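# Insert steel peg fully into block hole, block unmoved

## Task

Push the steel peg completely down into the block's hole, without ever letting the block shift more than 1.5 cm from its starting spot; if it does, the attempt fails.

## Robot and tools

Robot: two arms, left_arm and right_arm, each ending in a two-finger gripper. The fingers point along the gripper's +z axis and close along its y axis. The reported hand position is the spot between the finger pads, roughly 1 cm short of the tips. Arm names do not correspond to image sides.

Frames. The scene frame has its origin at table-top height, midway between the nominal arm bases; +z is up, +x points out over the table, and left_arm sits toward +y. Calibrated bases: left_arm at (-0.040, +0.340, +0.048) m, right_arm at (+0.037, -0.240, +0.004) m, both nearly unrotated. Each arm reports its hand pose, velocities and targets in its own base frame. Fixed cameras and the table use the scene frame. All motion offsets are expressed along the axes of that arm's current Hand target. Printed positions and orientations can be off by a few centimetres, more at long reach.

The 14-number row. Every motion tool takes rows of 14 numbers, each between -1 and 1: left_arm dx, dy, dz, rx, ry, rz, opening, then right_arm in the same seven-slot order. Both arms always appear, even if only one moves. The first six of each arm are an offset (not a pose) from that arm's Hand target as it stood when the action or move began; 1.0 equals 0.6 m of travel or 180 degrees, and rx, ry, rz form a single rotation vector. The opening is absolute: +1 is wide open (0.094 m), -1 is shut. To keep an arm still, send zeros for its six pose numbers and repeat its current opening; a 0 opening is a real command to half-close.

execute_actions(actions, cameras). actions is a list of actions; each action is a table of at most 15 rows, one per 1/30 s control step. If fewer rows are given, the last row is held for the rest of the 15 steps. Every row in an action counts from the start pose of that action, not from the previous row, while each new action starts from the updated Hand target, so a repeated offset keeps moving the arm. An empty list returns camera images and the full state. cameras picks camera names (cam_high, cam_low, or ["all"]); an unknown name invalidates the call.

move(target, speed, blend, opening_speed, grip_force, blocking, cameras). target is one 14-number row or a list of up to 15 rows, all offsets from the same starting Hand targets. The grippers follow straight lines; speed is top path speed in m/s (0.002 to 2.9, default 0.25), turns limited to twice that in rad/s; one value or one per target. blend (m) rounds corners between listed targets; 0 means stop at each. opening_speed sets how fast openings change, per second on the -1 to +1 scale, 0.2 or more. grip_force is the per-pad force cap in newtons, 10 to 50, per arm or shared; it persists, and lower values close slowly. blocking=false returns after about 0.5 s while motion continues. Whole move is capped at 10 s. Paths do not avoid obstacles or the other arm; steer clear of an arm's own base. Faster motion means more lag, more overshoot and harder impacts; aiming far beyond a contact pushes harder.

wait(seconds 0 to 10, cameras) lets time pass with commands held. stop(cameras) brakes a running move. zoom_image(camera, region) enlarges part of the latest cam_high or cam_low image; region is [x0, y0, x1, y1] in pixels, at most 504 by 504. finished_scene(scene) ends the scene for good; the peg must stay inserted with no help from the robot, and no further call may follow in that reply.

Results. Each gives per-arm end_effector_position (m) and end_effector_quat_wxyz in base frame, Hand target (the last commanded pose after clipping, from which the next offsets count), Joint positions (last value is finger opening in metres), joint velocities (may say within noise), joint torques (include gravity, have offsets and noise; first three wrap at ±28 N m), grip_measured (opening on the -1 to 1 scale, reads a bit wide when empty and below the part width when squeezing), Tool commands, and for execute_actions some step positions. A move adds a move: line: done (resting within 10 mm and 2 degrees), off_target, moving, held or fault, plus limits such as paced or held. Neither done nor off_target proves contact or its absence. Grippers often settle a few centimetres short; any next command, even all zeros, re-requests the target, or send the remaining gap as an offset. The controller clips commanded orientation to within 40 degrees of the measured one per step.

Cameras: cam_high and cam_low, 672x504, on a stand behind the arms. Images arrive only with an empty action list or when requested.

Avoid: bumping or dragging the block (it must stay within 1.5 cm), dropping the peg or releasing it while it moves, fast impacts, hard pushes, grippers or wrist cameras meeting each other, a gripper clamping the other arm's fingers, strain on camera cables, anything leaving the table. After a stalled push, command the target back past the gripper to relieve it. Holding loads, stretched arms or pushing against unreachable poses heats motors; MOTOR HOT appears near 75 °C, and at 90 °C the arm folds and stops working. Thinking time lets the scene keep running, and objects may occasionally be nudged.

Each tool is called after "Emit:" by a JSON object that holds its "fn" and its "kwargs", one argument or row to a line.

## Session

Emit:
{"fn": "execute_actions", "kwargs": {
  "actions": []
}}

Nothing of this call was run. Scene 2 begins with your next reply.

Emit:
{"fn": "execute_actions", "kwargs": {
  "actions": []
}}

Scene clock: 0.00 s.
left_arm: end_effector_position=(+0.3900, +0.0190, +0.1153) grip_measured=+1.000 end_effector_quat_wxyz=(+0.608, -0.069, +0.784, +0.108) | right_arm: end_effector_position=(+0.3860, -0.0417, +0.1181) grip_measured=+1.000 end_effector_quat_wxyz=(+0.592, +0.116, +0.786, -0.136)
Joint positions: left_arm=[-0.124 1.53 0.333 0.938 -0.376 -0.008 0.094] | right_arm=[0.092 1.491 0.36 0.837 0.447 0.051 0.094]
Joint velocities: within noise
Joint torques (N m): no reading
Heat: left arm: 38 °C; right arm: 44 °C.
Hand target: left_arm +0.3923, +0.0191, +0.1223; +0.616, -0.071, +0.778, +0.107 | right_arm +0.3884, -0.0419, +0.1264; +0.602, +0.119, +0.778, -0.135
Tool commands: left_gripper/opening=+1.0 right_gripper/opening=+1.0

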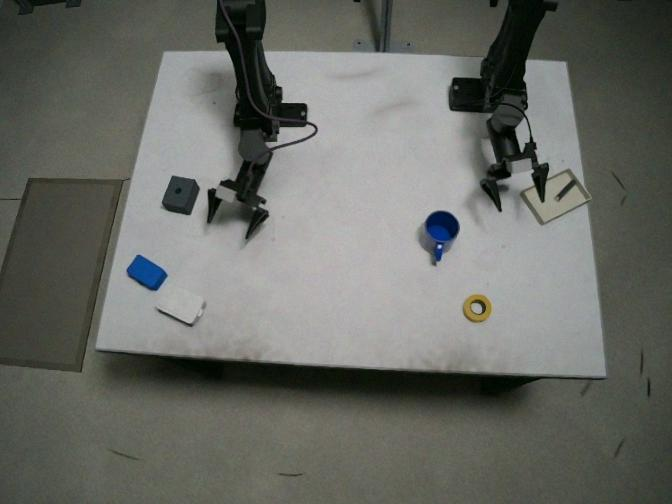

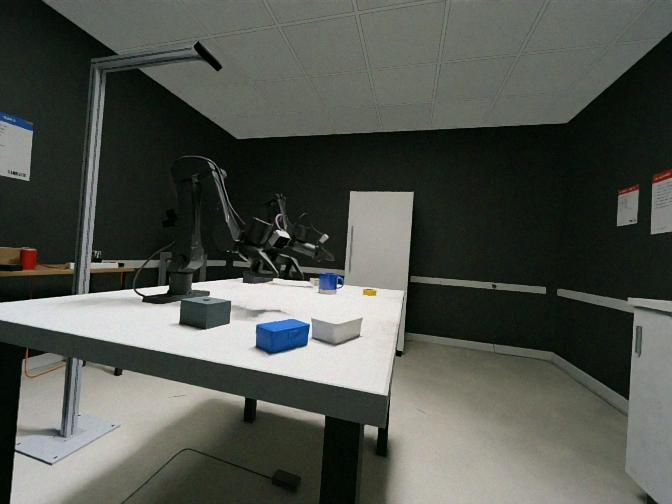

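Emit:
{"fn": "zoom_image", "kwargs": {
  "camera": "cam_high",
  "region": [420, 140, 620, 280]
}}

Emit:
{"fn": "zoom_image", "kwargs": {
  "camera": "cam_high",
  "region": [130, 140, 330, 280]
}}

Emit:
{"fn": "zoom_image", "kwargs": {
  "camera": "cam_low",
  "region": [140, 220, 360, 370]
}}

Scaled by 2.520 from the camera's 672x504 image, which has a finer 960x720 frame.

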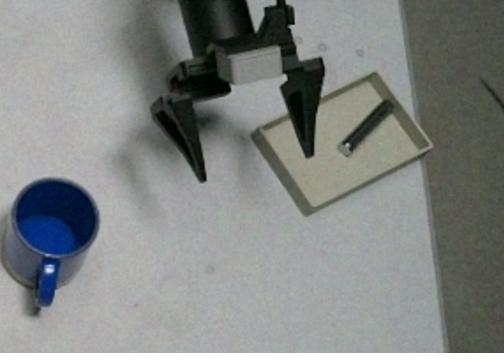

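Scaled by 2.520 from the camera's 672x504 image, which has a finer 960x720 frame.

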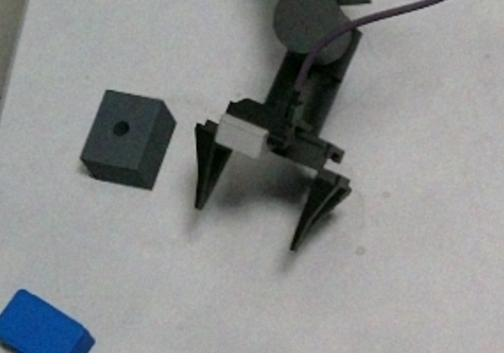

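Scaled by 2.291 from the camera's 672x504 image, which has a finer 960x720 frame.

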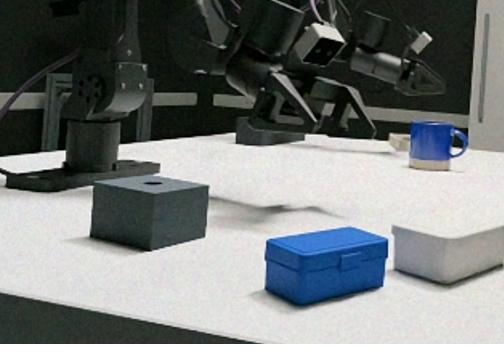

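Emit:
{"fn": "move", "kwargs": {
  "target": [0.0857,0.347,-0.1025,0.224,0.382,0.240,0.0,0,0,0,0,0,0,1],
  "speed": 0.5,
  "cameras": ["cam_high"]
}}

Emit:
{"fn": "zoom_image", "kwargs": {
  "camera": "cam_high",
  "region": [480, 120, 620, 240]
}}

Emit:
{"fn": "zoom_image", "kwargs": {
  "camera": "cam_high",
  "region": [140, 160, 220, 230]
}}

Scene clock: 52.23 s.
left_arm: end_effector_position=(+0.2690, +0.2022, +0.0982) grip_measured=+0.002 end_effector_quat_wxyz=(+0.001, +0.345, +0.938, -0.003) | right_arm: end_effector_position=(+0.3860, -0.0417, +0.1181) grip_measured=+1.000 end_effector_quat_wxyz=(+0.592, +0.116, +0.786, -0.136)
Joint positions: left_arm=[0.644 1.825 1.485 -1.233 0.005 1.35 0.047] | right_arm=[0.092 1.491 0.36 0.837 0.447 0.051 0.094]
Joint torques (N m): left_arm=[0.03 -5.59 7.84 0.27 -0.03 0.1] | right_arm=[-0.03 -6.54 4.62 1.91 0.13 -0.02]
Heat: left arm: 39 °C; right arm: 45 °C.
Hand target: left_arm +0.2719, +0.2059, +0.1021; +0.000, +0.350, +0.937, -0.001 | right_arm +0.3884, -0.0419, +0.1264; +0.602, +0.119, +0.778, -0.135
Off the commanded pose: left_arm 0.006 m, 1 deg | right_arm 0.009 m, 1 deg.
move: done
Images, in order (width x height): cam_high 672x504.

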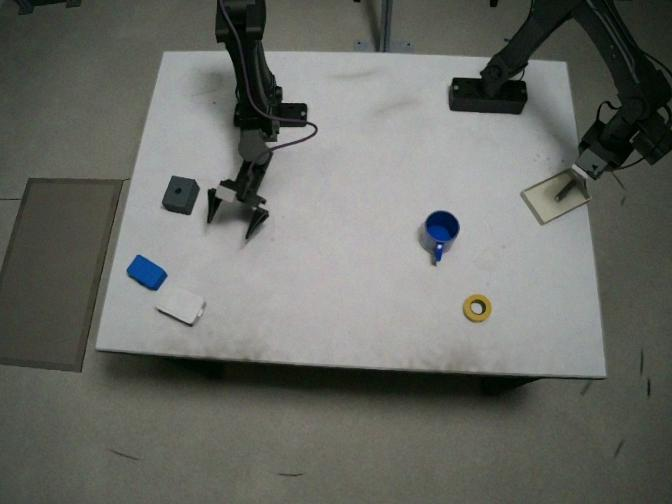

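Scaled by 3.600 from the camera's 672x504 image, which has a finer 960x720 frame.

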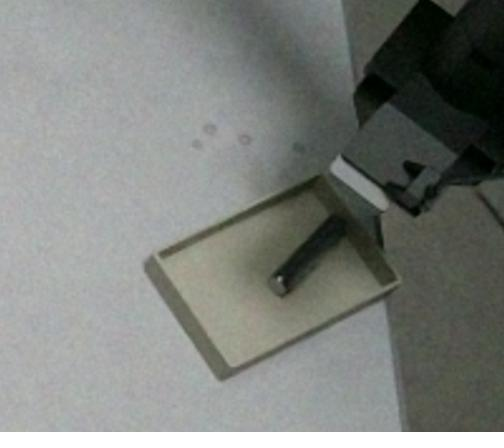

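Scaled by 6.300 from the camera's 672x504 image, which has a finer 960x720 frame.

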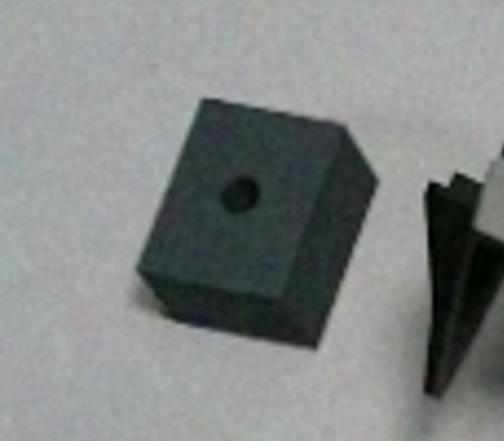

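Emit:
{"fn": "zoom_image", "kwargs": {
  "camera": "cam_high",
  "region": [550, 140, 620, 210]
}}

Scaled by 7.200 from the camera's 672x504 image, which has a finer 960x720 frame.

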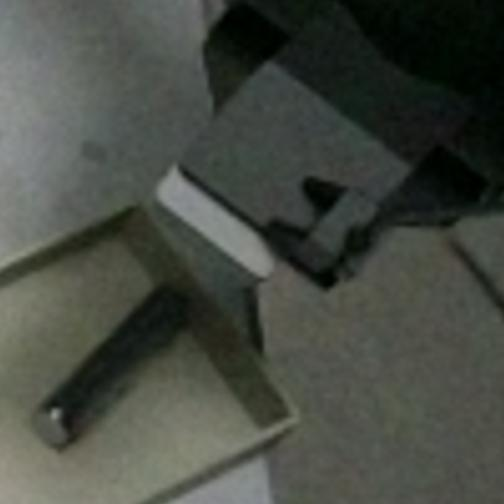

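Emit:
{"fn": "move", "kwargs": {
  "target": [0,0,0.1,0,0,0,0.0,0,0,0,0,0,0,1],
  "speed": 0.3,
  "cameras": ["cam_high"]
}}

Emit:
{"fn": "zoom_image", "kwargs": {
  "camera": "cam_high",
  "region": [530, 140, 620, 230]
}}

Scene clock: 67.03 s.
left_arm: end_effector_position=(+0.2723, +0.2049, +0.0453) grip_measured=+0.002 end_effector_quat_wxyz=(+0.001, +0.346, +0.938, -0.002) | right_arm: end_effector_position=(+0.3860, -0.0417, +0.1181) grip_measured=+1.000 end_effector_quat_wxyz=(+0.592, +0.116, +0.786, -0.136)
Joint positions: left_arm=[0.644 1.88 1.341 -1.033 0.004 1.35 0.047] | right_arm=[0.092 1.491 0.36 0.837 0.447 0.051 0.094]
Joint torques (N m): left_arm=[0.01 -6.48 4.56 0.54 -0.05 0.08] | right_arm=[-0.03 -6.54 4.6 1.91 0.13 -0.02]
Heat: left arm: 40 °C; right arm: 45 °C.
Hand target: left_arm +0.2718, +0.2059, +0.0421; -0.001, +0.350, +0.937, +0.000 | right_arm +0.3884, -0.0419, +0.1264; +0.602, +0.119, +0.778, -0.135
Off the commanded pose: left_arm 0.003 m, 1 deg | right_arm 0.009 m, 1 deg.
move: done
Images, in order (width x height): cam_high 672x504.

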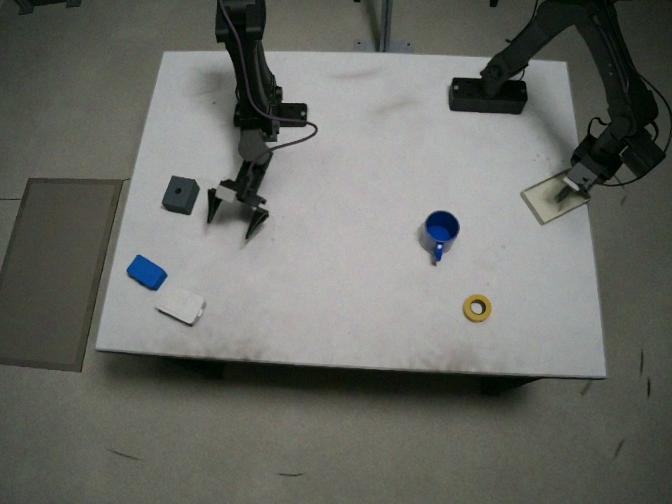

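Scaled by 5.600 from the camera's 672x504 image, which has a finer 960x720 frame.

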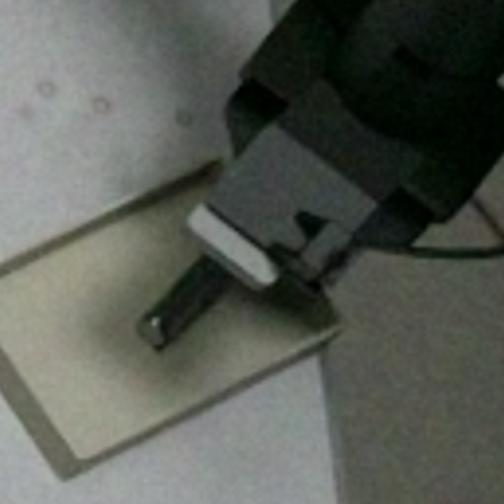

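Emit:
{"fn": "move", "kwargs": {
  "target": [-0.01,-0.0133,0.075,0,0,0,-0.2,0,0,0,0,0,0,1],
  "speed": 0.15,
  "cameras": ["cam_high"]
}}

Emit:
{"fn": "zoom_image", "kwargs": {
  "camera": "cam_high",
  "region": [530, 140, 620, 230]
}}

Scene clock: 74.63 s.
left_arm: end_effector_position=(+0.2715, +0.1972, +0.0020) grip_measured=-0.198 end_effector_quat_wxyz=(+0.003, +0.352, +0.936, +0.001) | right_arm: end_effector_position=(+0.3860, -0.0417, +0.1181) grip_measured=+1.000 end_effector_quat_wxyz=(+0.592, +0.116, +0.786, -0.136)
Joint positions: left_arm=[0.627 1.918 1.208 -0.856 0.004 1.348 0.038] | right_arm=[0.092 1.491 0.36 0.837 0.447 0.051 0.094]
Joint torques (N m): left_arm=[-0.46 -6.12 4.16 0.54 -0.05 -0.11] | right_arm=[-0.02 -6.53 4.62 1.91 0.14 -0.01]
Heat: left arm: 39 °C; right arm: 45 °C.
Hand target: left_arm +0.2709, +0.1958, -0.0029; -0.001, +0.350, +0.937, -0.001 | right_arm +0.3884, -0.0419, +0.1264; +0.602, +0.119, +0.778, -0.135
Off the commanded pose: left_arm 0.005 m, 0 deg | right_arm 0.009 m, 1 deg.
move: done
Images, in order (width x height): cam_high 672x504.

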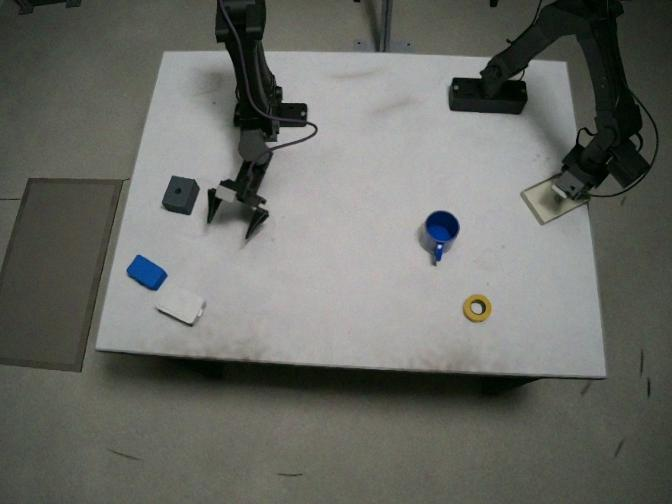

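Scaled by 5.600 from the camera's 672x504 image, which has a finer 960x720 frame.

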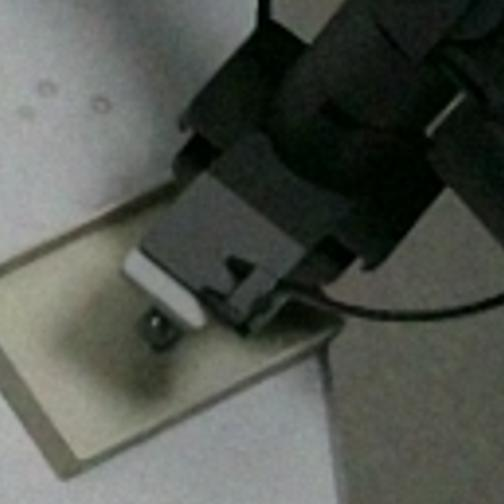

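Emit:
{"fn": "zoom_image", "kwargs": {
  "camera": "cam_high",
  "region": [540, 175, 585, 215]
}}

Emit:
{"fn": "zoom_image", "kwargs": {
  "camera": "cam_low",
  "region": [250, 250, 350, 310]
}}

Scaled by 11.200 from the camera's 672x504 image, which has a finer 960x720 frame.

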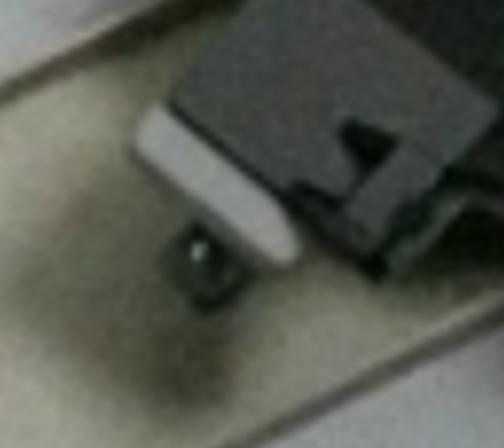

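This scene's latest camera images include none from cam_low. They are from: cam_high. cam_low's image comes with the result of a call that names it in "cameras".

Emit:
{"fn": "move", "kwargs": {
  "target": [
    [0,0.0133,0,0,0,0,-0.1,0,0,0,0,0,0,1],
    [0,0.0133,0.0483,0,0,0,-0.1,0,0,0,0,0,0,1]
  ],
  "speed": 0.12,
  "cameras": ["all"]
}}

Emit:
{"fn": "zoom_image", "kwargs": {
  "camera": "cam_high",
  "region": [530, 160, 600, 230]
}}

Scene clock: 94.40 s.
left_arm: end_effector_position=(+0.2789, +0.2026, -0.0257) grip_measured=-0.102 end_effector_quat_wxyz=(+0.004, +0.352, +0.936, +0.003) | right_arm: end_effector_position=(+0.3860, -0.0417, +0.1181) grip_measured=+1.000 end_effector_quat_wxyz=(+0.592, +0.116, +0.786, -0.136)
Joint positions: left_arm=[0.627 1.997 1.196 -0.761 0.004 1.348 0.042] | right_arm=[0.092 1.491 0.36 0.837 0.447 0.051 0.094]
Joint torques (N m): left_arm=[0.02 -6.27 3.86 0.56 -0.04 -0.06] | right_arm=[-0.02 -6.53 4.6 1.91 0.14 -0.01]
Heat: left arm: 38 °C; right arm: 44 °C.
Hand target: left_arm +0.2761, +0.2018, -0.0319; -0.001, +0.350, +0.937, -0.001 | right_arm +0.3884, -0.0419, +0.1264; +0.602, +0.119, +0.778, -0.135
Off the commanded pose: left_arm 0.007 m, 1 deg | right_arm 0.009 m, 1 deg.
move: done

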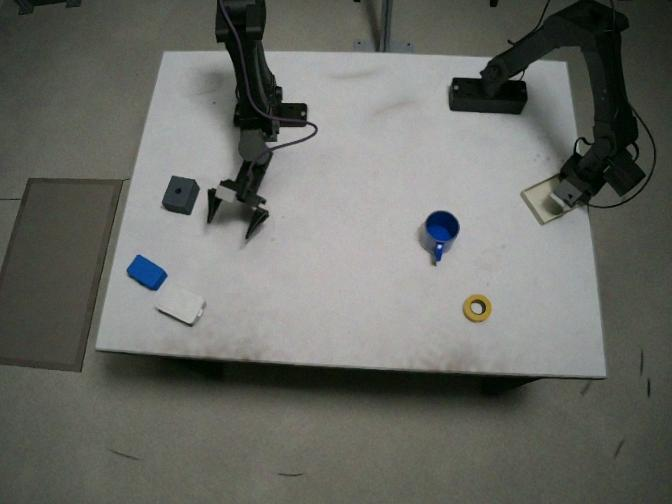

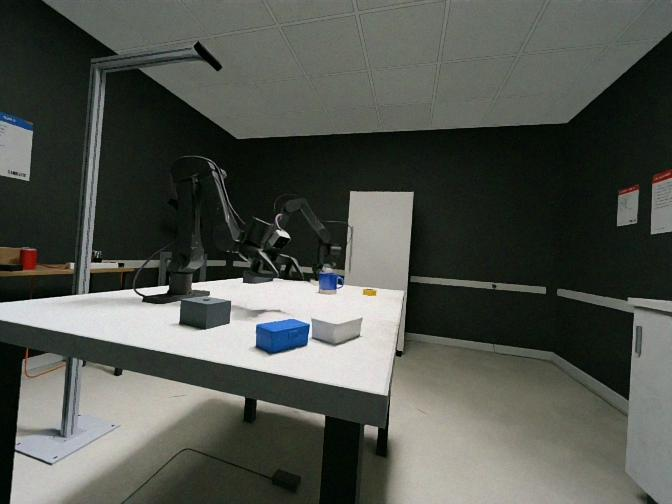

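Scaled by 7.200 from the camera's 672x504 image, which has a finer 960x720 frame.

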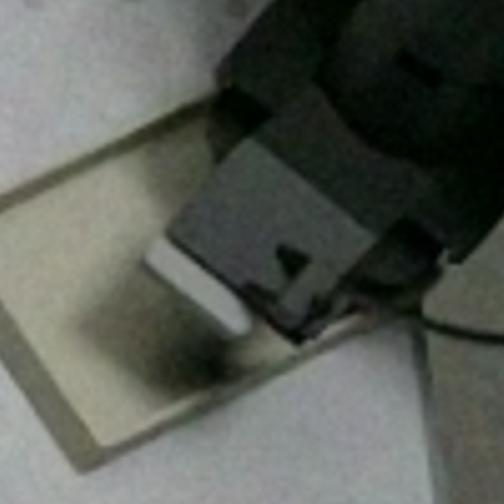

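Emit:
{"fn": "move", "kwargs": {
  "target": [
    [0,0,0.011,0,0,0,-0.1,0,0,0,0,0,0,1],
    [0,0,0.011,0,0,0,-1,0,0,0,0,0,0,1]
  ],
  "speed": 0.08,
  "opening_speed": 0.6
}}

Scene clock: 98.57 s.
left_arm: end_effector_position=(+0.2800, +0.2035, -0.0310) grip_measured=-0.691 end_effector_quat_wxyz=(+0.006, +0.352, +0.936, +0.005) | right_arm: end_effector_position=(+0.3860, -0.0417, +0.1181) grip_measured=+1.000 end_effector_quat_wxyz=(+0.592, +0.116, +0.786, -0.136)
Joint positions: left_arm=[0.627 2.008 1.187 -0.736 0.004 1.348 0.015] | right_arm=[0.092 1.491 0.36 0.837 0.447 0.051 0.094]
Joint torques (N m): left_arm=[-0.01 -6.12 3.73 0.54 -0.05 -0.07] | right_arm=[-0.02 -6.53 4.6 1.91 0.15 -0.02]
Heat: left arm: 38 °C; right arm: 44 °C.
Hand target: left_arm +0.2761, +0.2018, -0.0385; -0.001, +0.350, +0.937, -0.001 | right_arm +0.3884, -0.0419, +0.1264; +0.602, +0.119, +0.778, -0.135
Off the commanded pose: left_arm 0.009 m, 1 deg | right_arm 0.009 m, 1 deg.
move: done

Emit:
{"fn": "move", "kwargs": {
  "target": [
    [0,0,-0.264,0,0,0,-1,0,0,0,0,0,0,1],
    [-0.645,-0.504,-0.414,-0.0175,-0.5,-0.0175,-1,-0.324,0.240,-0.527,-0.329,0.1415,-0.1635,0]
  ],
  "speed": [0.25,0.4],
  "blend": [0.03,0],
  "cameras": ["all"]
}}

Emit:
{"fn": "zoom_image", "kwargs": {
  "camera": "cam_high",
  "region": [270, 120, 430, 240]
}}

Emit:
{"fn": "zoom_image", "kwargs": {
  "camera": "cam_low",
  "region": [170, 160, 350, 300]
}}

Scene clock: 116.20 s.
left_arm: end_effector_position=(+0.3701, -0.2787, +0.2008) grip_measured=-0.691 end_effector_quat_wxyz=(+0.656, +0.232, +0.684, -0.219) | right_arm: end_effector_position=(+0.2020, +0.1964, +0.3743) grip_measured=+0.003 end_effector_quat_wxyz=(+0.349, -0.354, +0.856, +0.138)
Joint positions: left_arm=[-0.646 1.598 0.614 0.942 0.004 0.006 0.015] | right_arm=[0.767 1.248 1.833 -1.386 -0.002 -0.017 0.047]
Joint torques (N m): left_arm=[-0.59 -4.4 5.33 2.3 -0.11 -0.11] | right_arm=[0.62 -2.32 5.89 1.45 -0.05 0.08]
Heat: left arm: 38 °C; right arm: 45 °C.
Hand target: left_arm +0.3702, -0.2802, +0.2102; +0.670, +0.224, +0.671, -0.225 | right_arm +0.2006, +0.2001, +0.3807; +0.353, -0.354, +0.853, +0.147
Off the commanded pose: left_arm 0.009 m, 2 deg | right_arm 0.008 m, 1 deg.
move: done

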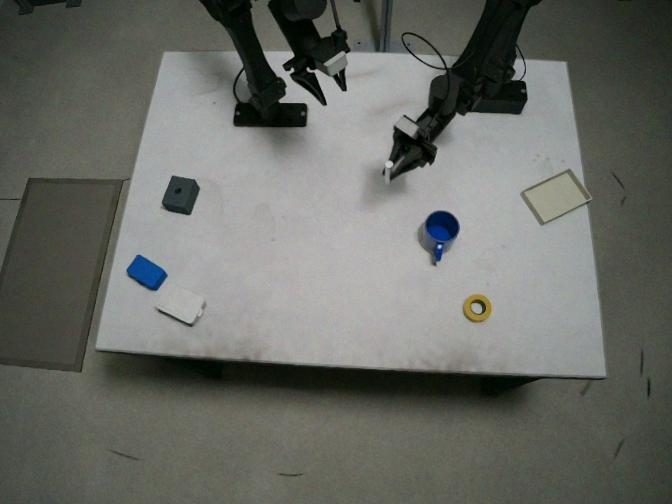

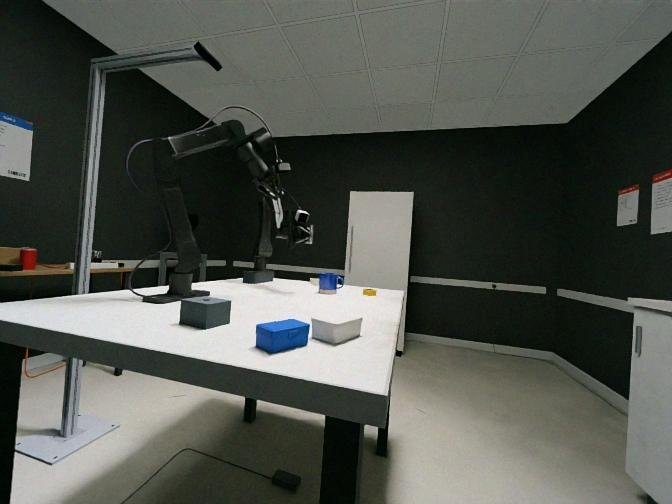

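Scaled by 3.150 from the camera's 672x504 image, which has a finer 960x720 frame.

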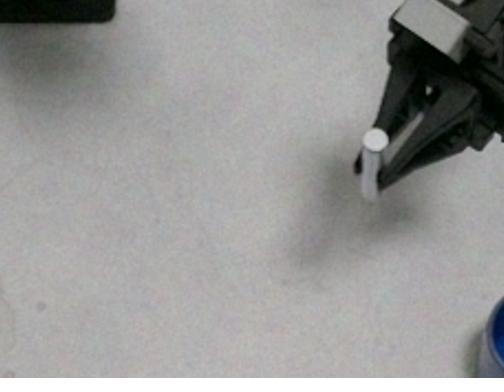

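Scaled by 2.800 from the camera's 672x504 image, which has a finer 960x720 frame.

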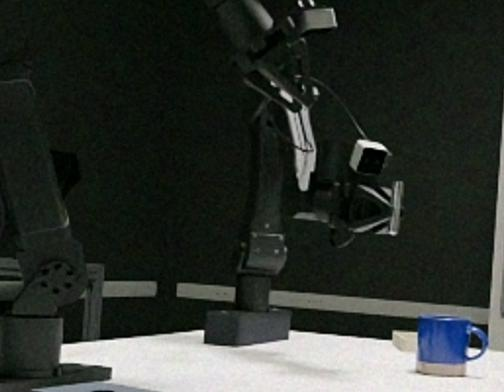

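Emit:
{"fn": "move", "kwargs": {
  "target": [0,0,0,0,0,0,-1,-0.043,0.005,0.283,0,0,0,0],
  "speed": 0.12,
  "cameras": ["all"]
}}

Emit:
{"fn": "zoom_image", "kwargs": {
  "camera": "cam_high",
  "region": [350, 120, 430, 190]
}}

Emit:
{"fn": "zoom_image", "kwargs": {
  "camera": "cam_low",
  "region": [250, 190, 340, 260]
}}

Scene clock: 127.57 s.
left_arm: end_effector_position=(+0.3714, -0.2774, +0.1992) grip_measured=-0.691 end_effector_quat_wxyz=(+0.656, +0.230, +0.686, -0.215) | right_arm: end_effector_position=(+0.2941, +0.2931, +0.2799) grip_measured=+0.003 end_effector_quat_wxyz=(+0.349, -0.355, +0.855, +0.142)
Joint positions: left_arm=[-0.646 1.602 0.614 0.942 -0.006 0.005 0.015] | right_arm=[0.782 1.496 1.568 -0.869 0.002 -0.006 0.047]
Joint torques (N m): left_arm=[-0.58 -4.66 5.37 2.31 -0.01 -0.1] | right_arm=[0.68 -6.52 5.11 1.75 0.04 0.07]
Heat: left arm: 38 °C; right arm: 46 °C.
Hand target: left_arm +0.3701, -0.2803, +0.2102; +0.670, +0.224, +0.671, -0.225 | right_arm +0.2962, +0.3002, +0.2791; +0.354, -0.354, +0.853, +0.147
Off the commanded pose: left_arm 0.011 m, 3 deg | right_arm 0.007 m, 1 deg.
move: off_target (left_arm)

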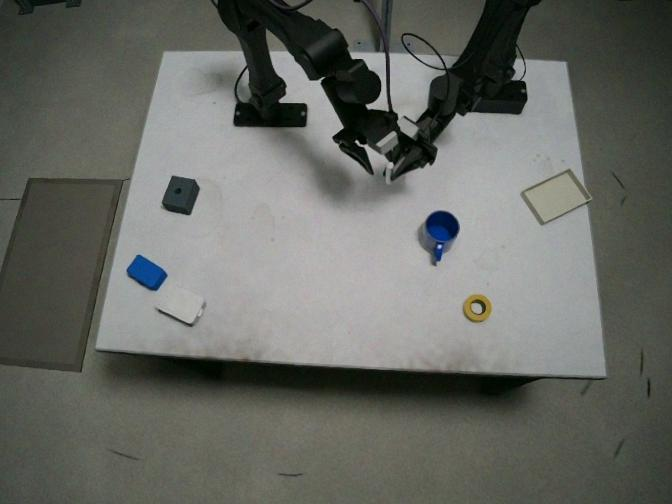

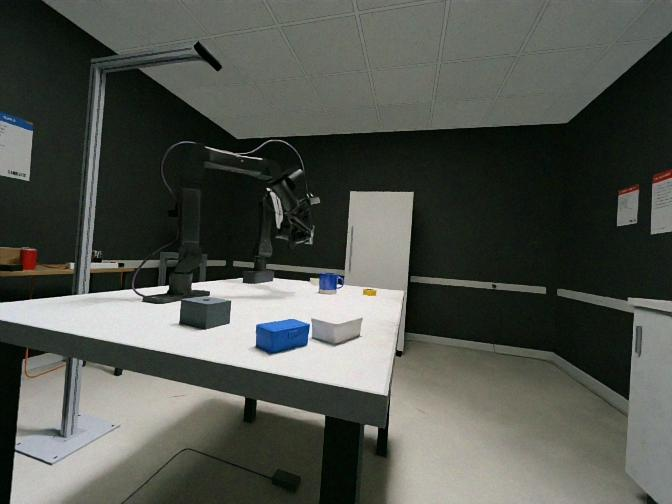

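Scaled by 6.300 from the camera's 672x504 image, which has a finer 960x720 frame.

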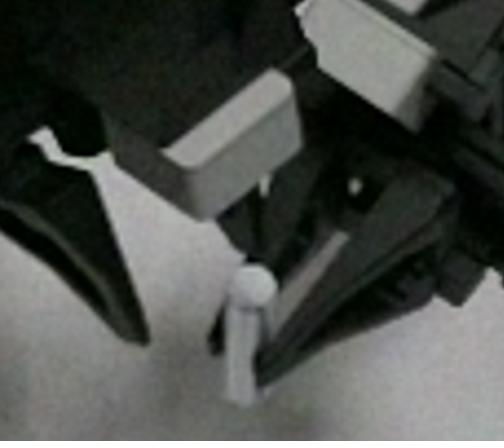

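Scaled by 5.600 from the camera's 672x504 image, which has a finer 960x720 frame.

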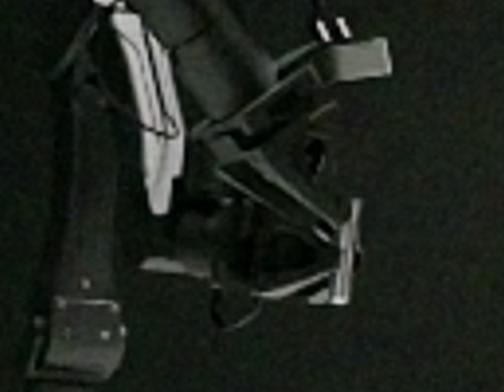

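Emit:
{"fn": "move", "kwargs": {
  "target": [
    [0,0,0,0,0,0,-1,-0.0165,0.005,-0.0165,0,0,0,0],
    [0,0,0,0,0,0,-1,-0.0365,0.01,0.0035,0,0,0,0]
  ],
  "speed": 0.1,
  "cameras": ["all"]
}}

Emit:
{"fn": "zoom_image", "kwargs": {
  "camera": "cam_high",
  "region": [350, 120, 430, 190]
}}

Emit:
{"fn": "zoom_image", "kwargs": {
  "camera": "cam_low",
  "region": [280, 210, 330, 250]
}}

Scene clock: 140.27 s.
left_arm: end_effector_position=(+0.3723, -0.2762, +0.1999) grip_measured=-0.691 end_effector_quat_wxyz=(+0.657, +0.224, +0.687, -0.216) | right_arm: end_effector_position=(+0.3039, +0.3068, +0.2873) grip_measured=+0.002 end_effector_quat_wxyz=(+0.349, -0.352, +0.858, +0.138)
Joint positions: left_arm=[-0.646 1.602 0.614 0.944 -0.014 -0.003 0.015] | right_arm=[0.797 1.571 1.674 -0.905 0.022 0.009 0.047]
Joint torques (N m): left_arm=[-0.59 -4.63 5.34 2.28 0.08 -0.01] | right_arm=[0.98 -6.78 7.27 1.52 -0.04 0.03]
Heat: left arm: 40 °C; right arm: 46 °C.
Hand target: left_arm +0.3701, -0.2802, +0.2102; +0.670, +0.224, +0.671, -0.225 | right_arm +0.3040, +0.3163, +0.2930; +0.353, -0.354, +0.854, +0.147
Off the commanded pose: left_arm 0.011 m, 3 deg | right_arm 0.011 m, 1 deg.
move: off_target (left_arm, right_arm)

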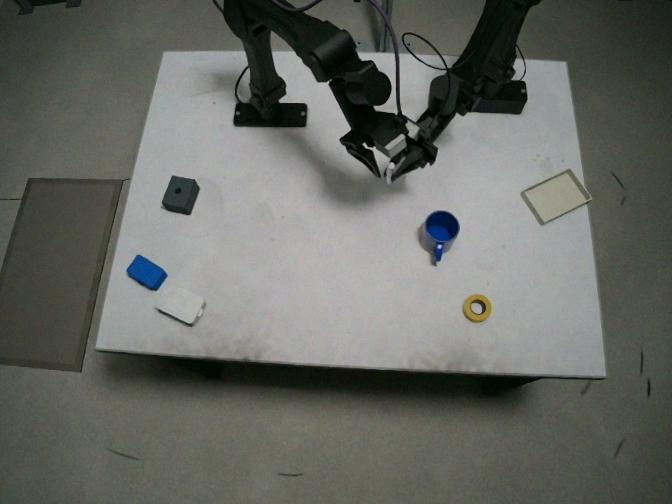

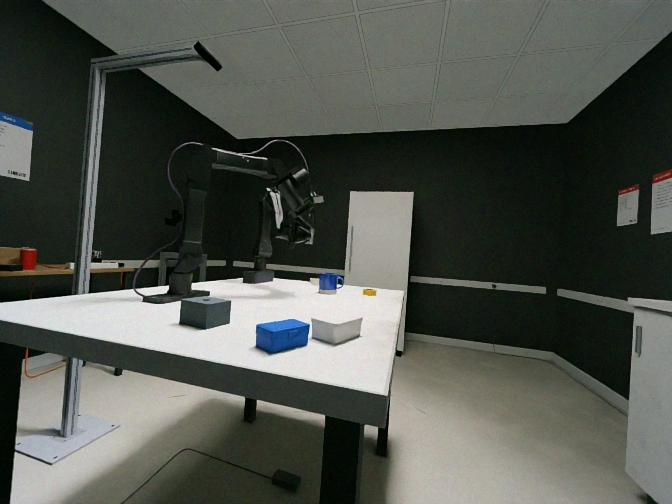

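Scaled by 6.300 from the camera's 672x504 image, which has a finer 960x720 frame.

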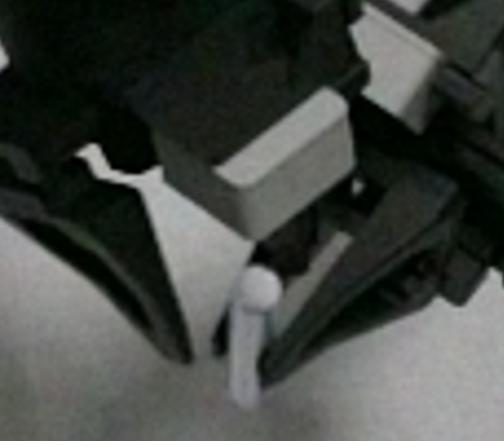

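Scaled by 10.080 from the camera's 672x504 image, which has a finer 960x720 frame.

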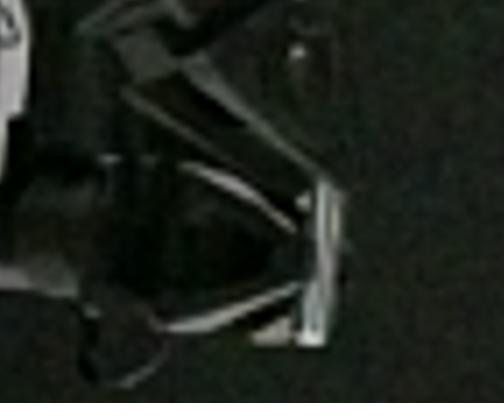

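Emit:
{"fn": "move", "kwargs": {
  "target": [
    [0,0,0,0,0,0,-1,0.031,-0.0235,-0.102,-0.098,0,-0.098,0],
    [0,0,0,0,0,0,-1,0.0103,0.0023,0.0037,-0.098,0,-0.098,0]
  ],
  "speed": 0.15,
  "cameras": ["all"]
}}

Emit:
{"fn": "zoom_image", "kwargs": {
  "camera": "cam_high",
  "region": [350, 120, 430, 190]
}}

Emit:
{"fn": "zoom_image", "kwargs": {
  "camera": "cam_low",
  "region": [280, 210, 330, 250]
}}

Scene clock: 154.20 s.
left_arm: end_effector_position=(+0.3717, -0.2772, +0.1993) grip_measured=-0.691 end_effector_quat_wxyz=(+0.656, +0.225, +0.687, -0.216) | right_arm: end_effector_position=(+0.2996, +0.3097, +0.2869) grip_measured=+0.002 end_effector_quat_wxyz=(+0.310, -0.530, +0.760, +0.215)
Joint positions: left_arm=[-0.648 1.603 0.614 0.945 -0.014 -0.003 0.015] | right_arm=[0.64 1.642 1.76 -1.002 -0.391 -0.437 0.047]
Joint torques (N m): left_arm=[-0.4 -4.79 5.34 2.29 0.06 -0.01] | right_arm=[0.51 -8.16 5.15 1.51 -0.2 0.05]
Heat: left arm: 42 °C; right arm: 48 °C.
Hand target: left_arm +0.3702, -0.2802, +0.2102; +0.671, +0.224, +0.671, -0.225 | right_arm +0.3010, +0.3153, +0.2870; +0.313, -0.530, +0.757, +0.220
Off the commanded pose: left_arm 0.011 m, 3 deg | right_arm 0.006 m, 1 deg.
move: off_target (left_arm)

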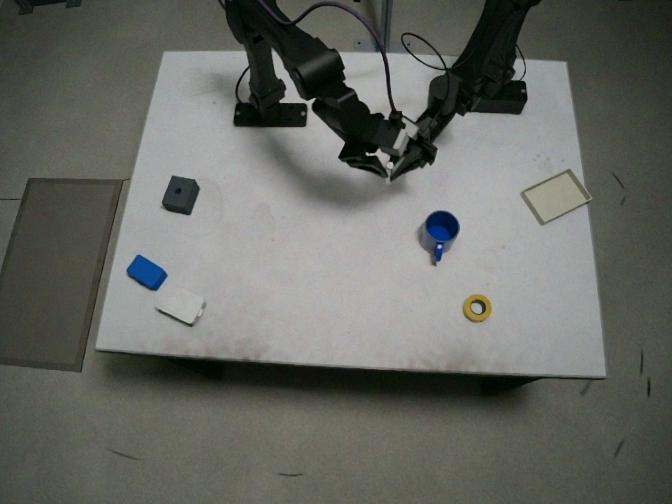

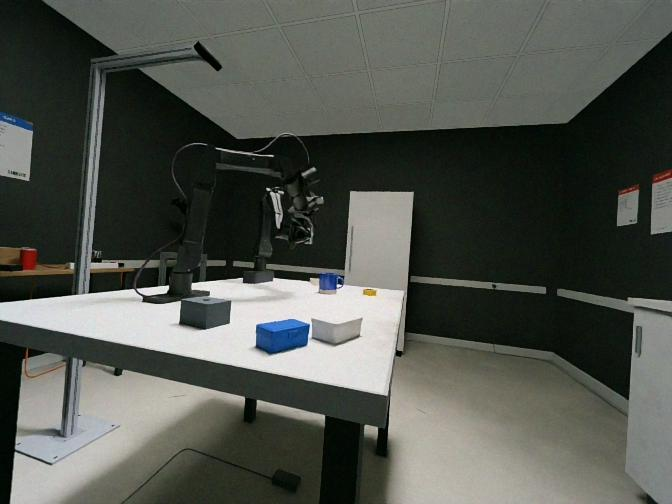

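Scaled by 6.300 from the camera's 672x504 image, which has a finer 960x720 frame.

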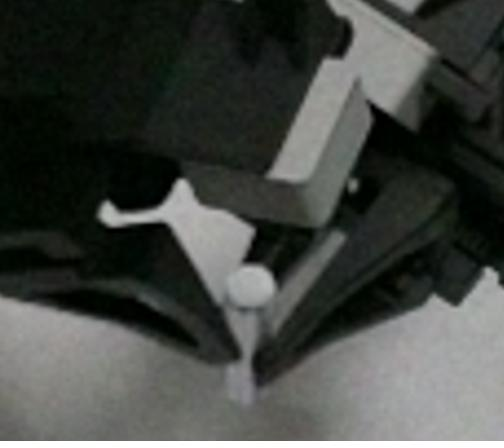

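Scaled by 10.080 from the camera's 672x504 image, which has a finer 960x720 frame.

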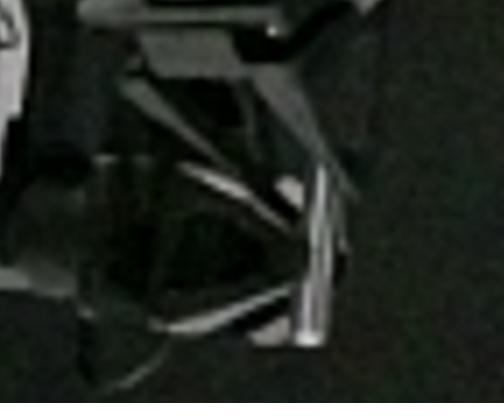

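Emit:
{"fn": "move", "kwargs": {
  "target": [0,0,0,0,0,0,-1,0,0,0.006,0,0,0,-1],
  "opening_speed": 0.8,
  "cameras": ["all"]
}}

Emit:
{"fn": "zoom_image", "kwargs": {
  "camera": "cam_high",
  "region": [350, 120, 430, 190]
}}

Emit:
{"fn": "zoom_image", "kwargs": {
  "camera": "cam_low",
  "region": [280, 210, 330, 250]
}}

Scene clock: 159.23 s.
left_arm: end_effector_position=(+0.3717, -0.2772, +0.1994) grip_measured=-0.691 end_effector_quat_wxyz=(+0.656, +0.225, +0.687, -0.216) | right_arm: end_effector_position=(+0.3029, +0.3104, +0.2886) grip_measured=-0.687 end_effector_quat_wxyz=(+0.316, -0.525, +0.761, +0.213)
Joint positions: left_arm=[-0.648 1.603 0.614 0.945 -0.014 -0.003 0.015] | right_arm=[0.64 1.642 1.76 -0.988 -0.382 -0.426 0.015]
Joint torques (N m): left_arm=[-0.43 -4.72 5.35 2.28 0.07 -0.01] | right_arm=[0.84 -7.77 4.72 1.53 -0.27 -0.01]
Heat: left arm: 42 °C; right arm: 47 °C.
Hand target: left_arm +0.3702, -0.2802, +0.2102; +0.670, +0.224, +0.671, -0.225 | right_arm +0.3019, +0.3178, +0.2845; +0.314, -0.530, +0.757, +0.220
Off the commanded pose: left_arm 0.011 m, 3 deg | right_arm 0.009 m, 1 deg.
move: off_target (left_arm)

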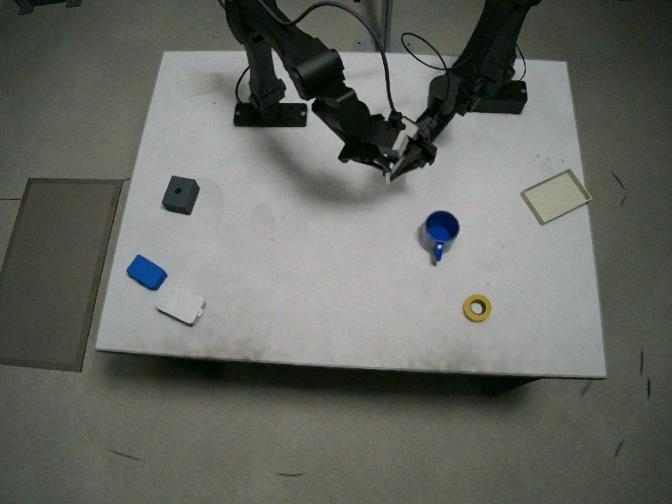

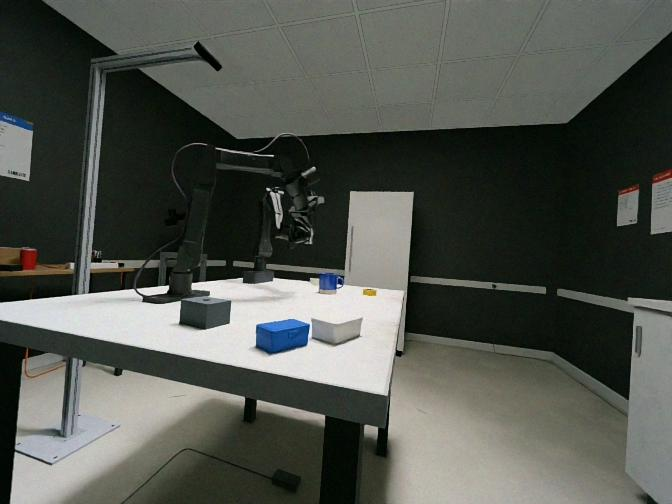

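Scaled by 6.300 from the camera's 672x504 image, which has a finer 960x720 frame.

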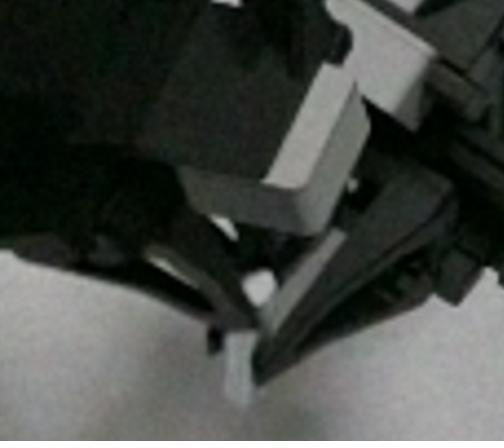

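Scaled by 10.080 from the camera's 672x504 image, which has a finer 960x720 frame.

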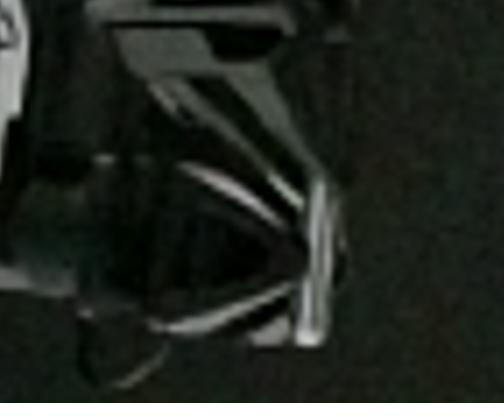

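Emit:
{"fn": "move", "kwargs": {
  "target": [
    [0,0,0,0,0,0,-0.2,0,0,0,0,0,0,-1],
    [0,0,-0.3,0,0,0,-0.2,0,0,0,0,0,0,-1]
  ],
  "speed": 0.2,
  "opening_speed": 1,
  "cameras": ["all"]
}}

Emit:
{"fn": "zoom_image", "kwargs": {
  "camera": "cam_high",
  "region": [350, 120, 430, 190]
}}

Emit:
{"fn": "zoom_image", "kwargs": {
  "camera": "cam_low",
  "region": [280, 210, 330, 250]
}}

Emit:
{"fn": "zoom_image", "kwargs": {
  "camera": "cam_low",
  "region": [170, 285, 240, 335]
}}

Scene clock: 165.67 s.
left_arm: end_effector_position=(+0.2263, -0.1708, +0.1956) grip_measured=-0.202 end_effector_quat_wxyz=(+0.661, +0.226, +0.680, -0.222) | right_arm: end_effector_position=(+0.3024, +0.3099, +0.2863) grip_measured=-0.688 end_effector_quat_wxyz=(+0.313, -0.525, +0.763, +0.213)
Joint positions: left_arm=[-0.659 0.453 0.088 0.337 -0.014 -0.003 0.037] | right_arm=[0.64 1.642 1.755 -0.989 -0.382 -0.426 0.015]
Joint torques (N m): left_arm=[-0.57 0.94 8.8 1.79 -0.06 -0.02] | right_arm=[0.84 -7.82 5.07 1.53 -0.28 -0.01]
Heat: left arm: 42 °C; right arm: 47 °C.
Hand target: left_arm +0.2264, -0.1719, +0.2100; +0.670, +0.224, +0.671, -0.225 | right_arm +0.3019, +0.3177, +0.2844; +0.313, -0.530, +0.757, +0.220
Off the commanded pose: left_arm 0.015 m, 2 deg | right_arm 0.008 m, 1 deg.
move: off_target (left_arm)

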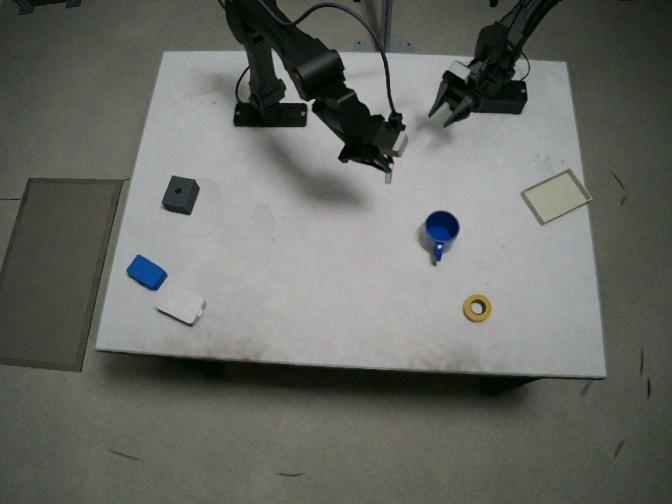

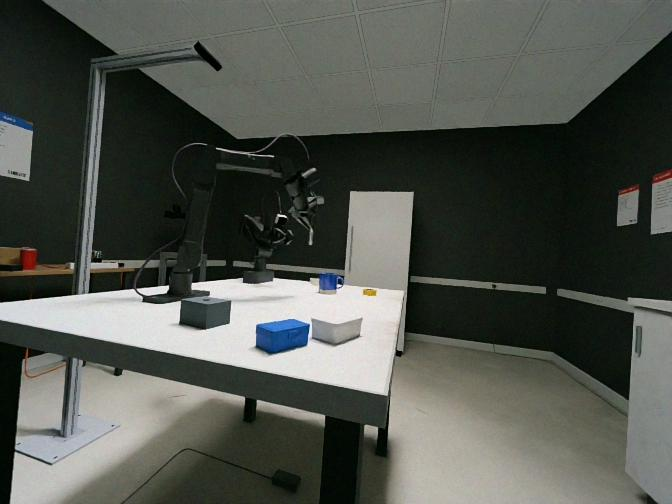

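Scaled by 6.300 from the camera's 672x504 image, which has a finer 960x720 frame.

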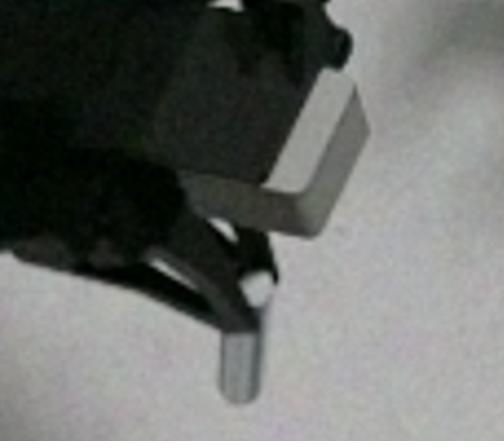

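Scaled by 10.080 from the camera's 672x504 image, which has a finer 960x720 frame.

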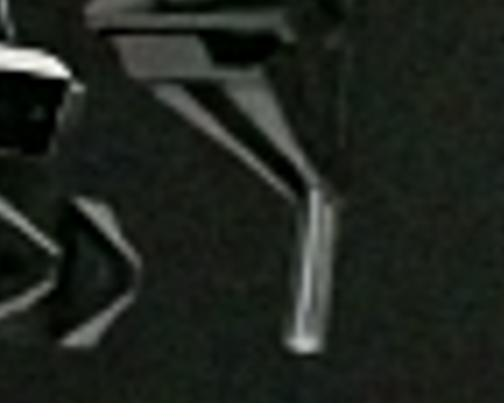

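Scaled by 7.200 from the camera's 672x504 image, which has a finer 960x720 frame.

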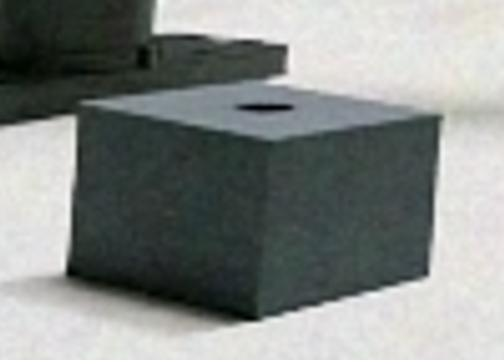

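Emit:
{"fn": "move", "kwargs": {
  "target": [0,0,0,0,0,0,-0.2,0.71,-0.222,-0.441,0.416,0,0.416,-1],
  "speed": 0.4,
  "cameras": ["all"]
}}

Emit:
{"fn": "zoom_image", "kwargs": {
  "camera": "cam_high",
  "region": [150, 140, 240, 230]
}}

Emit:
{"fn": "zoom_image", "kwargs": {
  "camera": "cam_low",
  "region": [160, 230, 260, 330]
}}

Scene clock: 183.03 s.
left_arm: end_effector_position=(+0.2263, -0.1708, +0.1954) grip_measured=-0.202 end_effector_quat_wxyz=(+0.661, +0.227, +0.680, -0.222) | right_arm: end_effector_position=(+0.2543, -0.1792, +0.1632) grip_measured=-0.688 end_effector_quat_wxyz=(+0.347, +0.279, +0.889, -0.110)
Joint positions: left_arm=[-0.659 0.453 0.088 0.337 -0.014 -0.003 0.037] | right_arm=[-0.62 1.052 0.81 -0.585 -0.004 -0.009 0.015]
Joint torques (N m): left_arm=[-0.55 0.9 8.84 1.77 -0.06 -0.01] | right_arm=[-0.54 -2.66 5.61 1.91 0.07 0.07]
Heat: left arm: 41 °C; right arm: 46 °C.
Hand target: left_arm +0.2264, -0.1719, +0.2100; +0.670, +0.224, +0.671, -0.225 | right_arm +0.2598, -0.1867, +0.1700; +0.364, +0.285, +0.879, -0.118
Off the commanded pose: left_arm 0.015 m, 2 deg | right_arm 0.011 m, 2 deg.
move: off_target (left_arm, right_arm)

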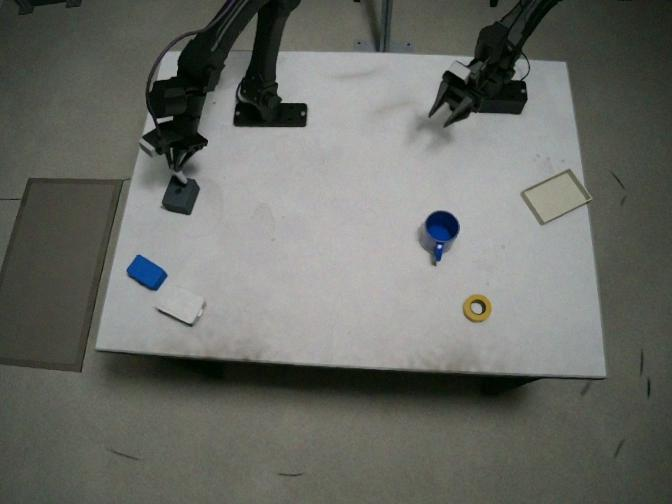

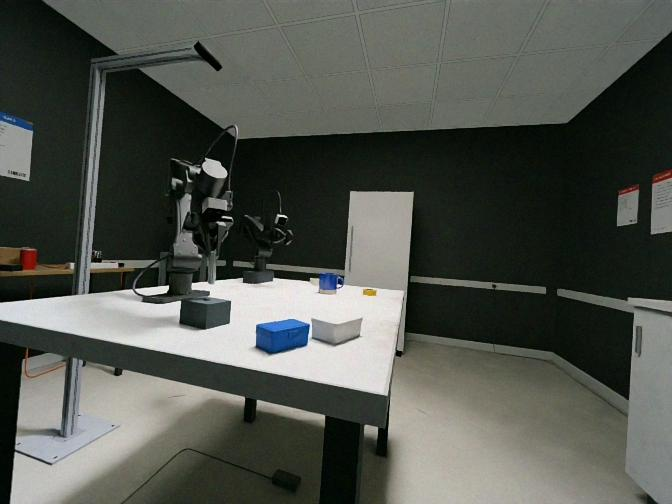

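Scaled by 5.600 from the camera's 672x504 image, which has a finer 960x720 frame.

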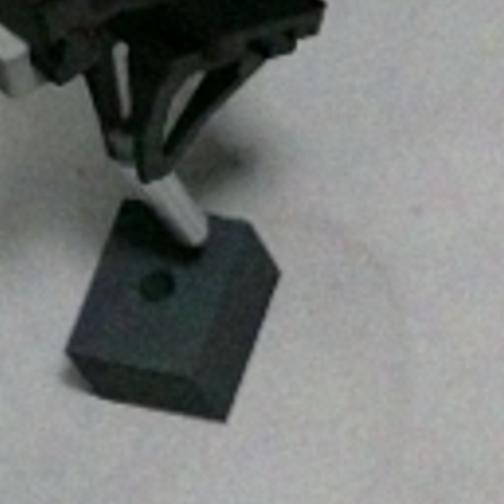

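Scaled by 5.040 from the camera's 672x504 image, which has a finer 960x720 frame.

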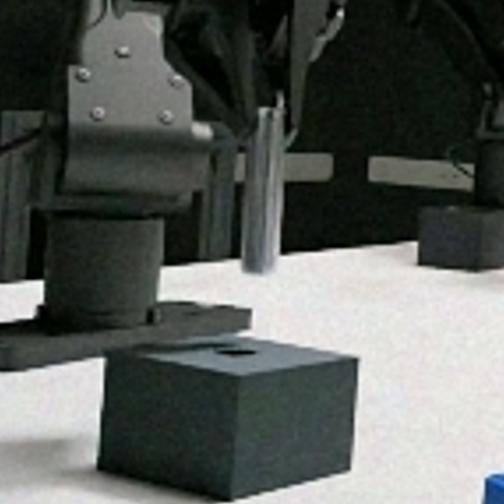

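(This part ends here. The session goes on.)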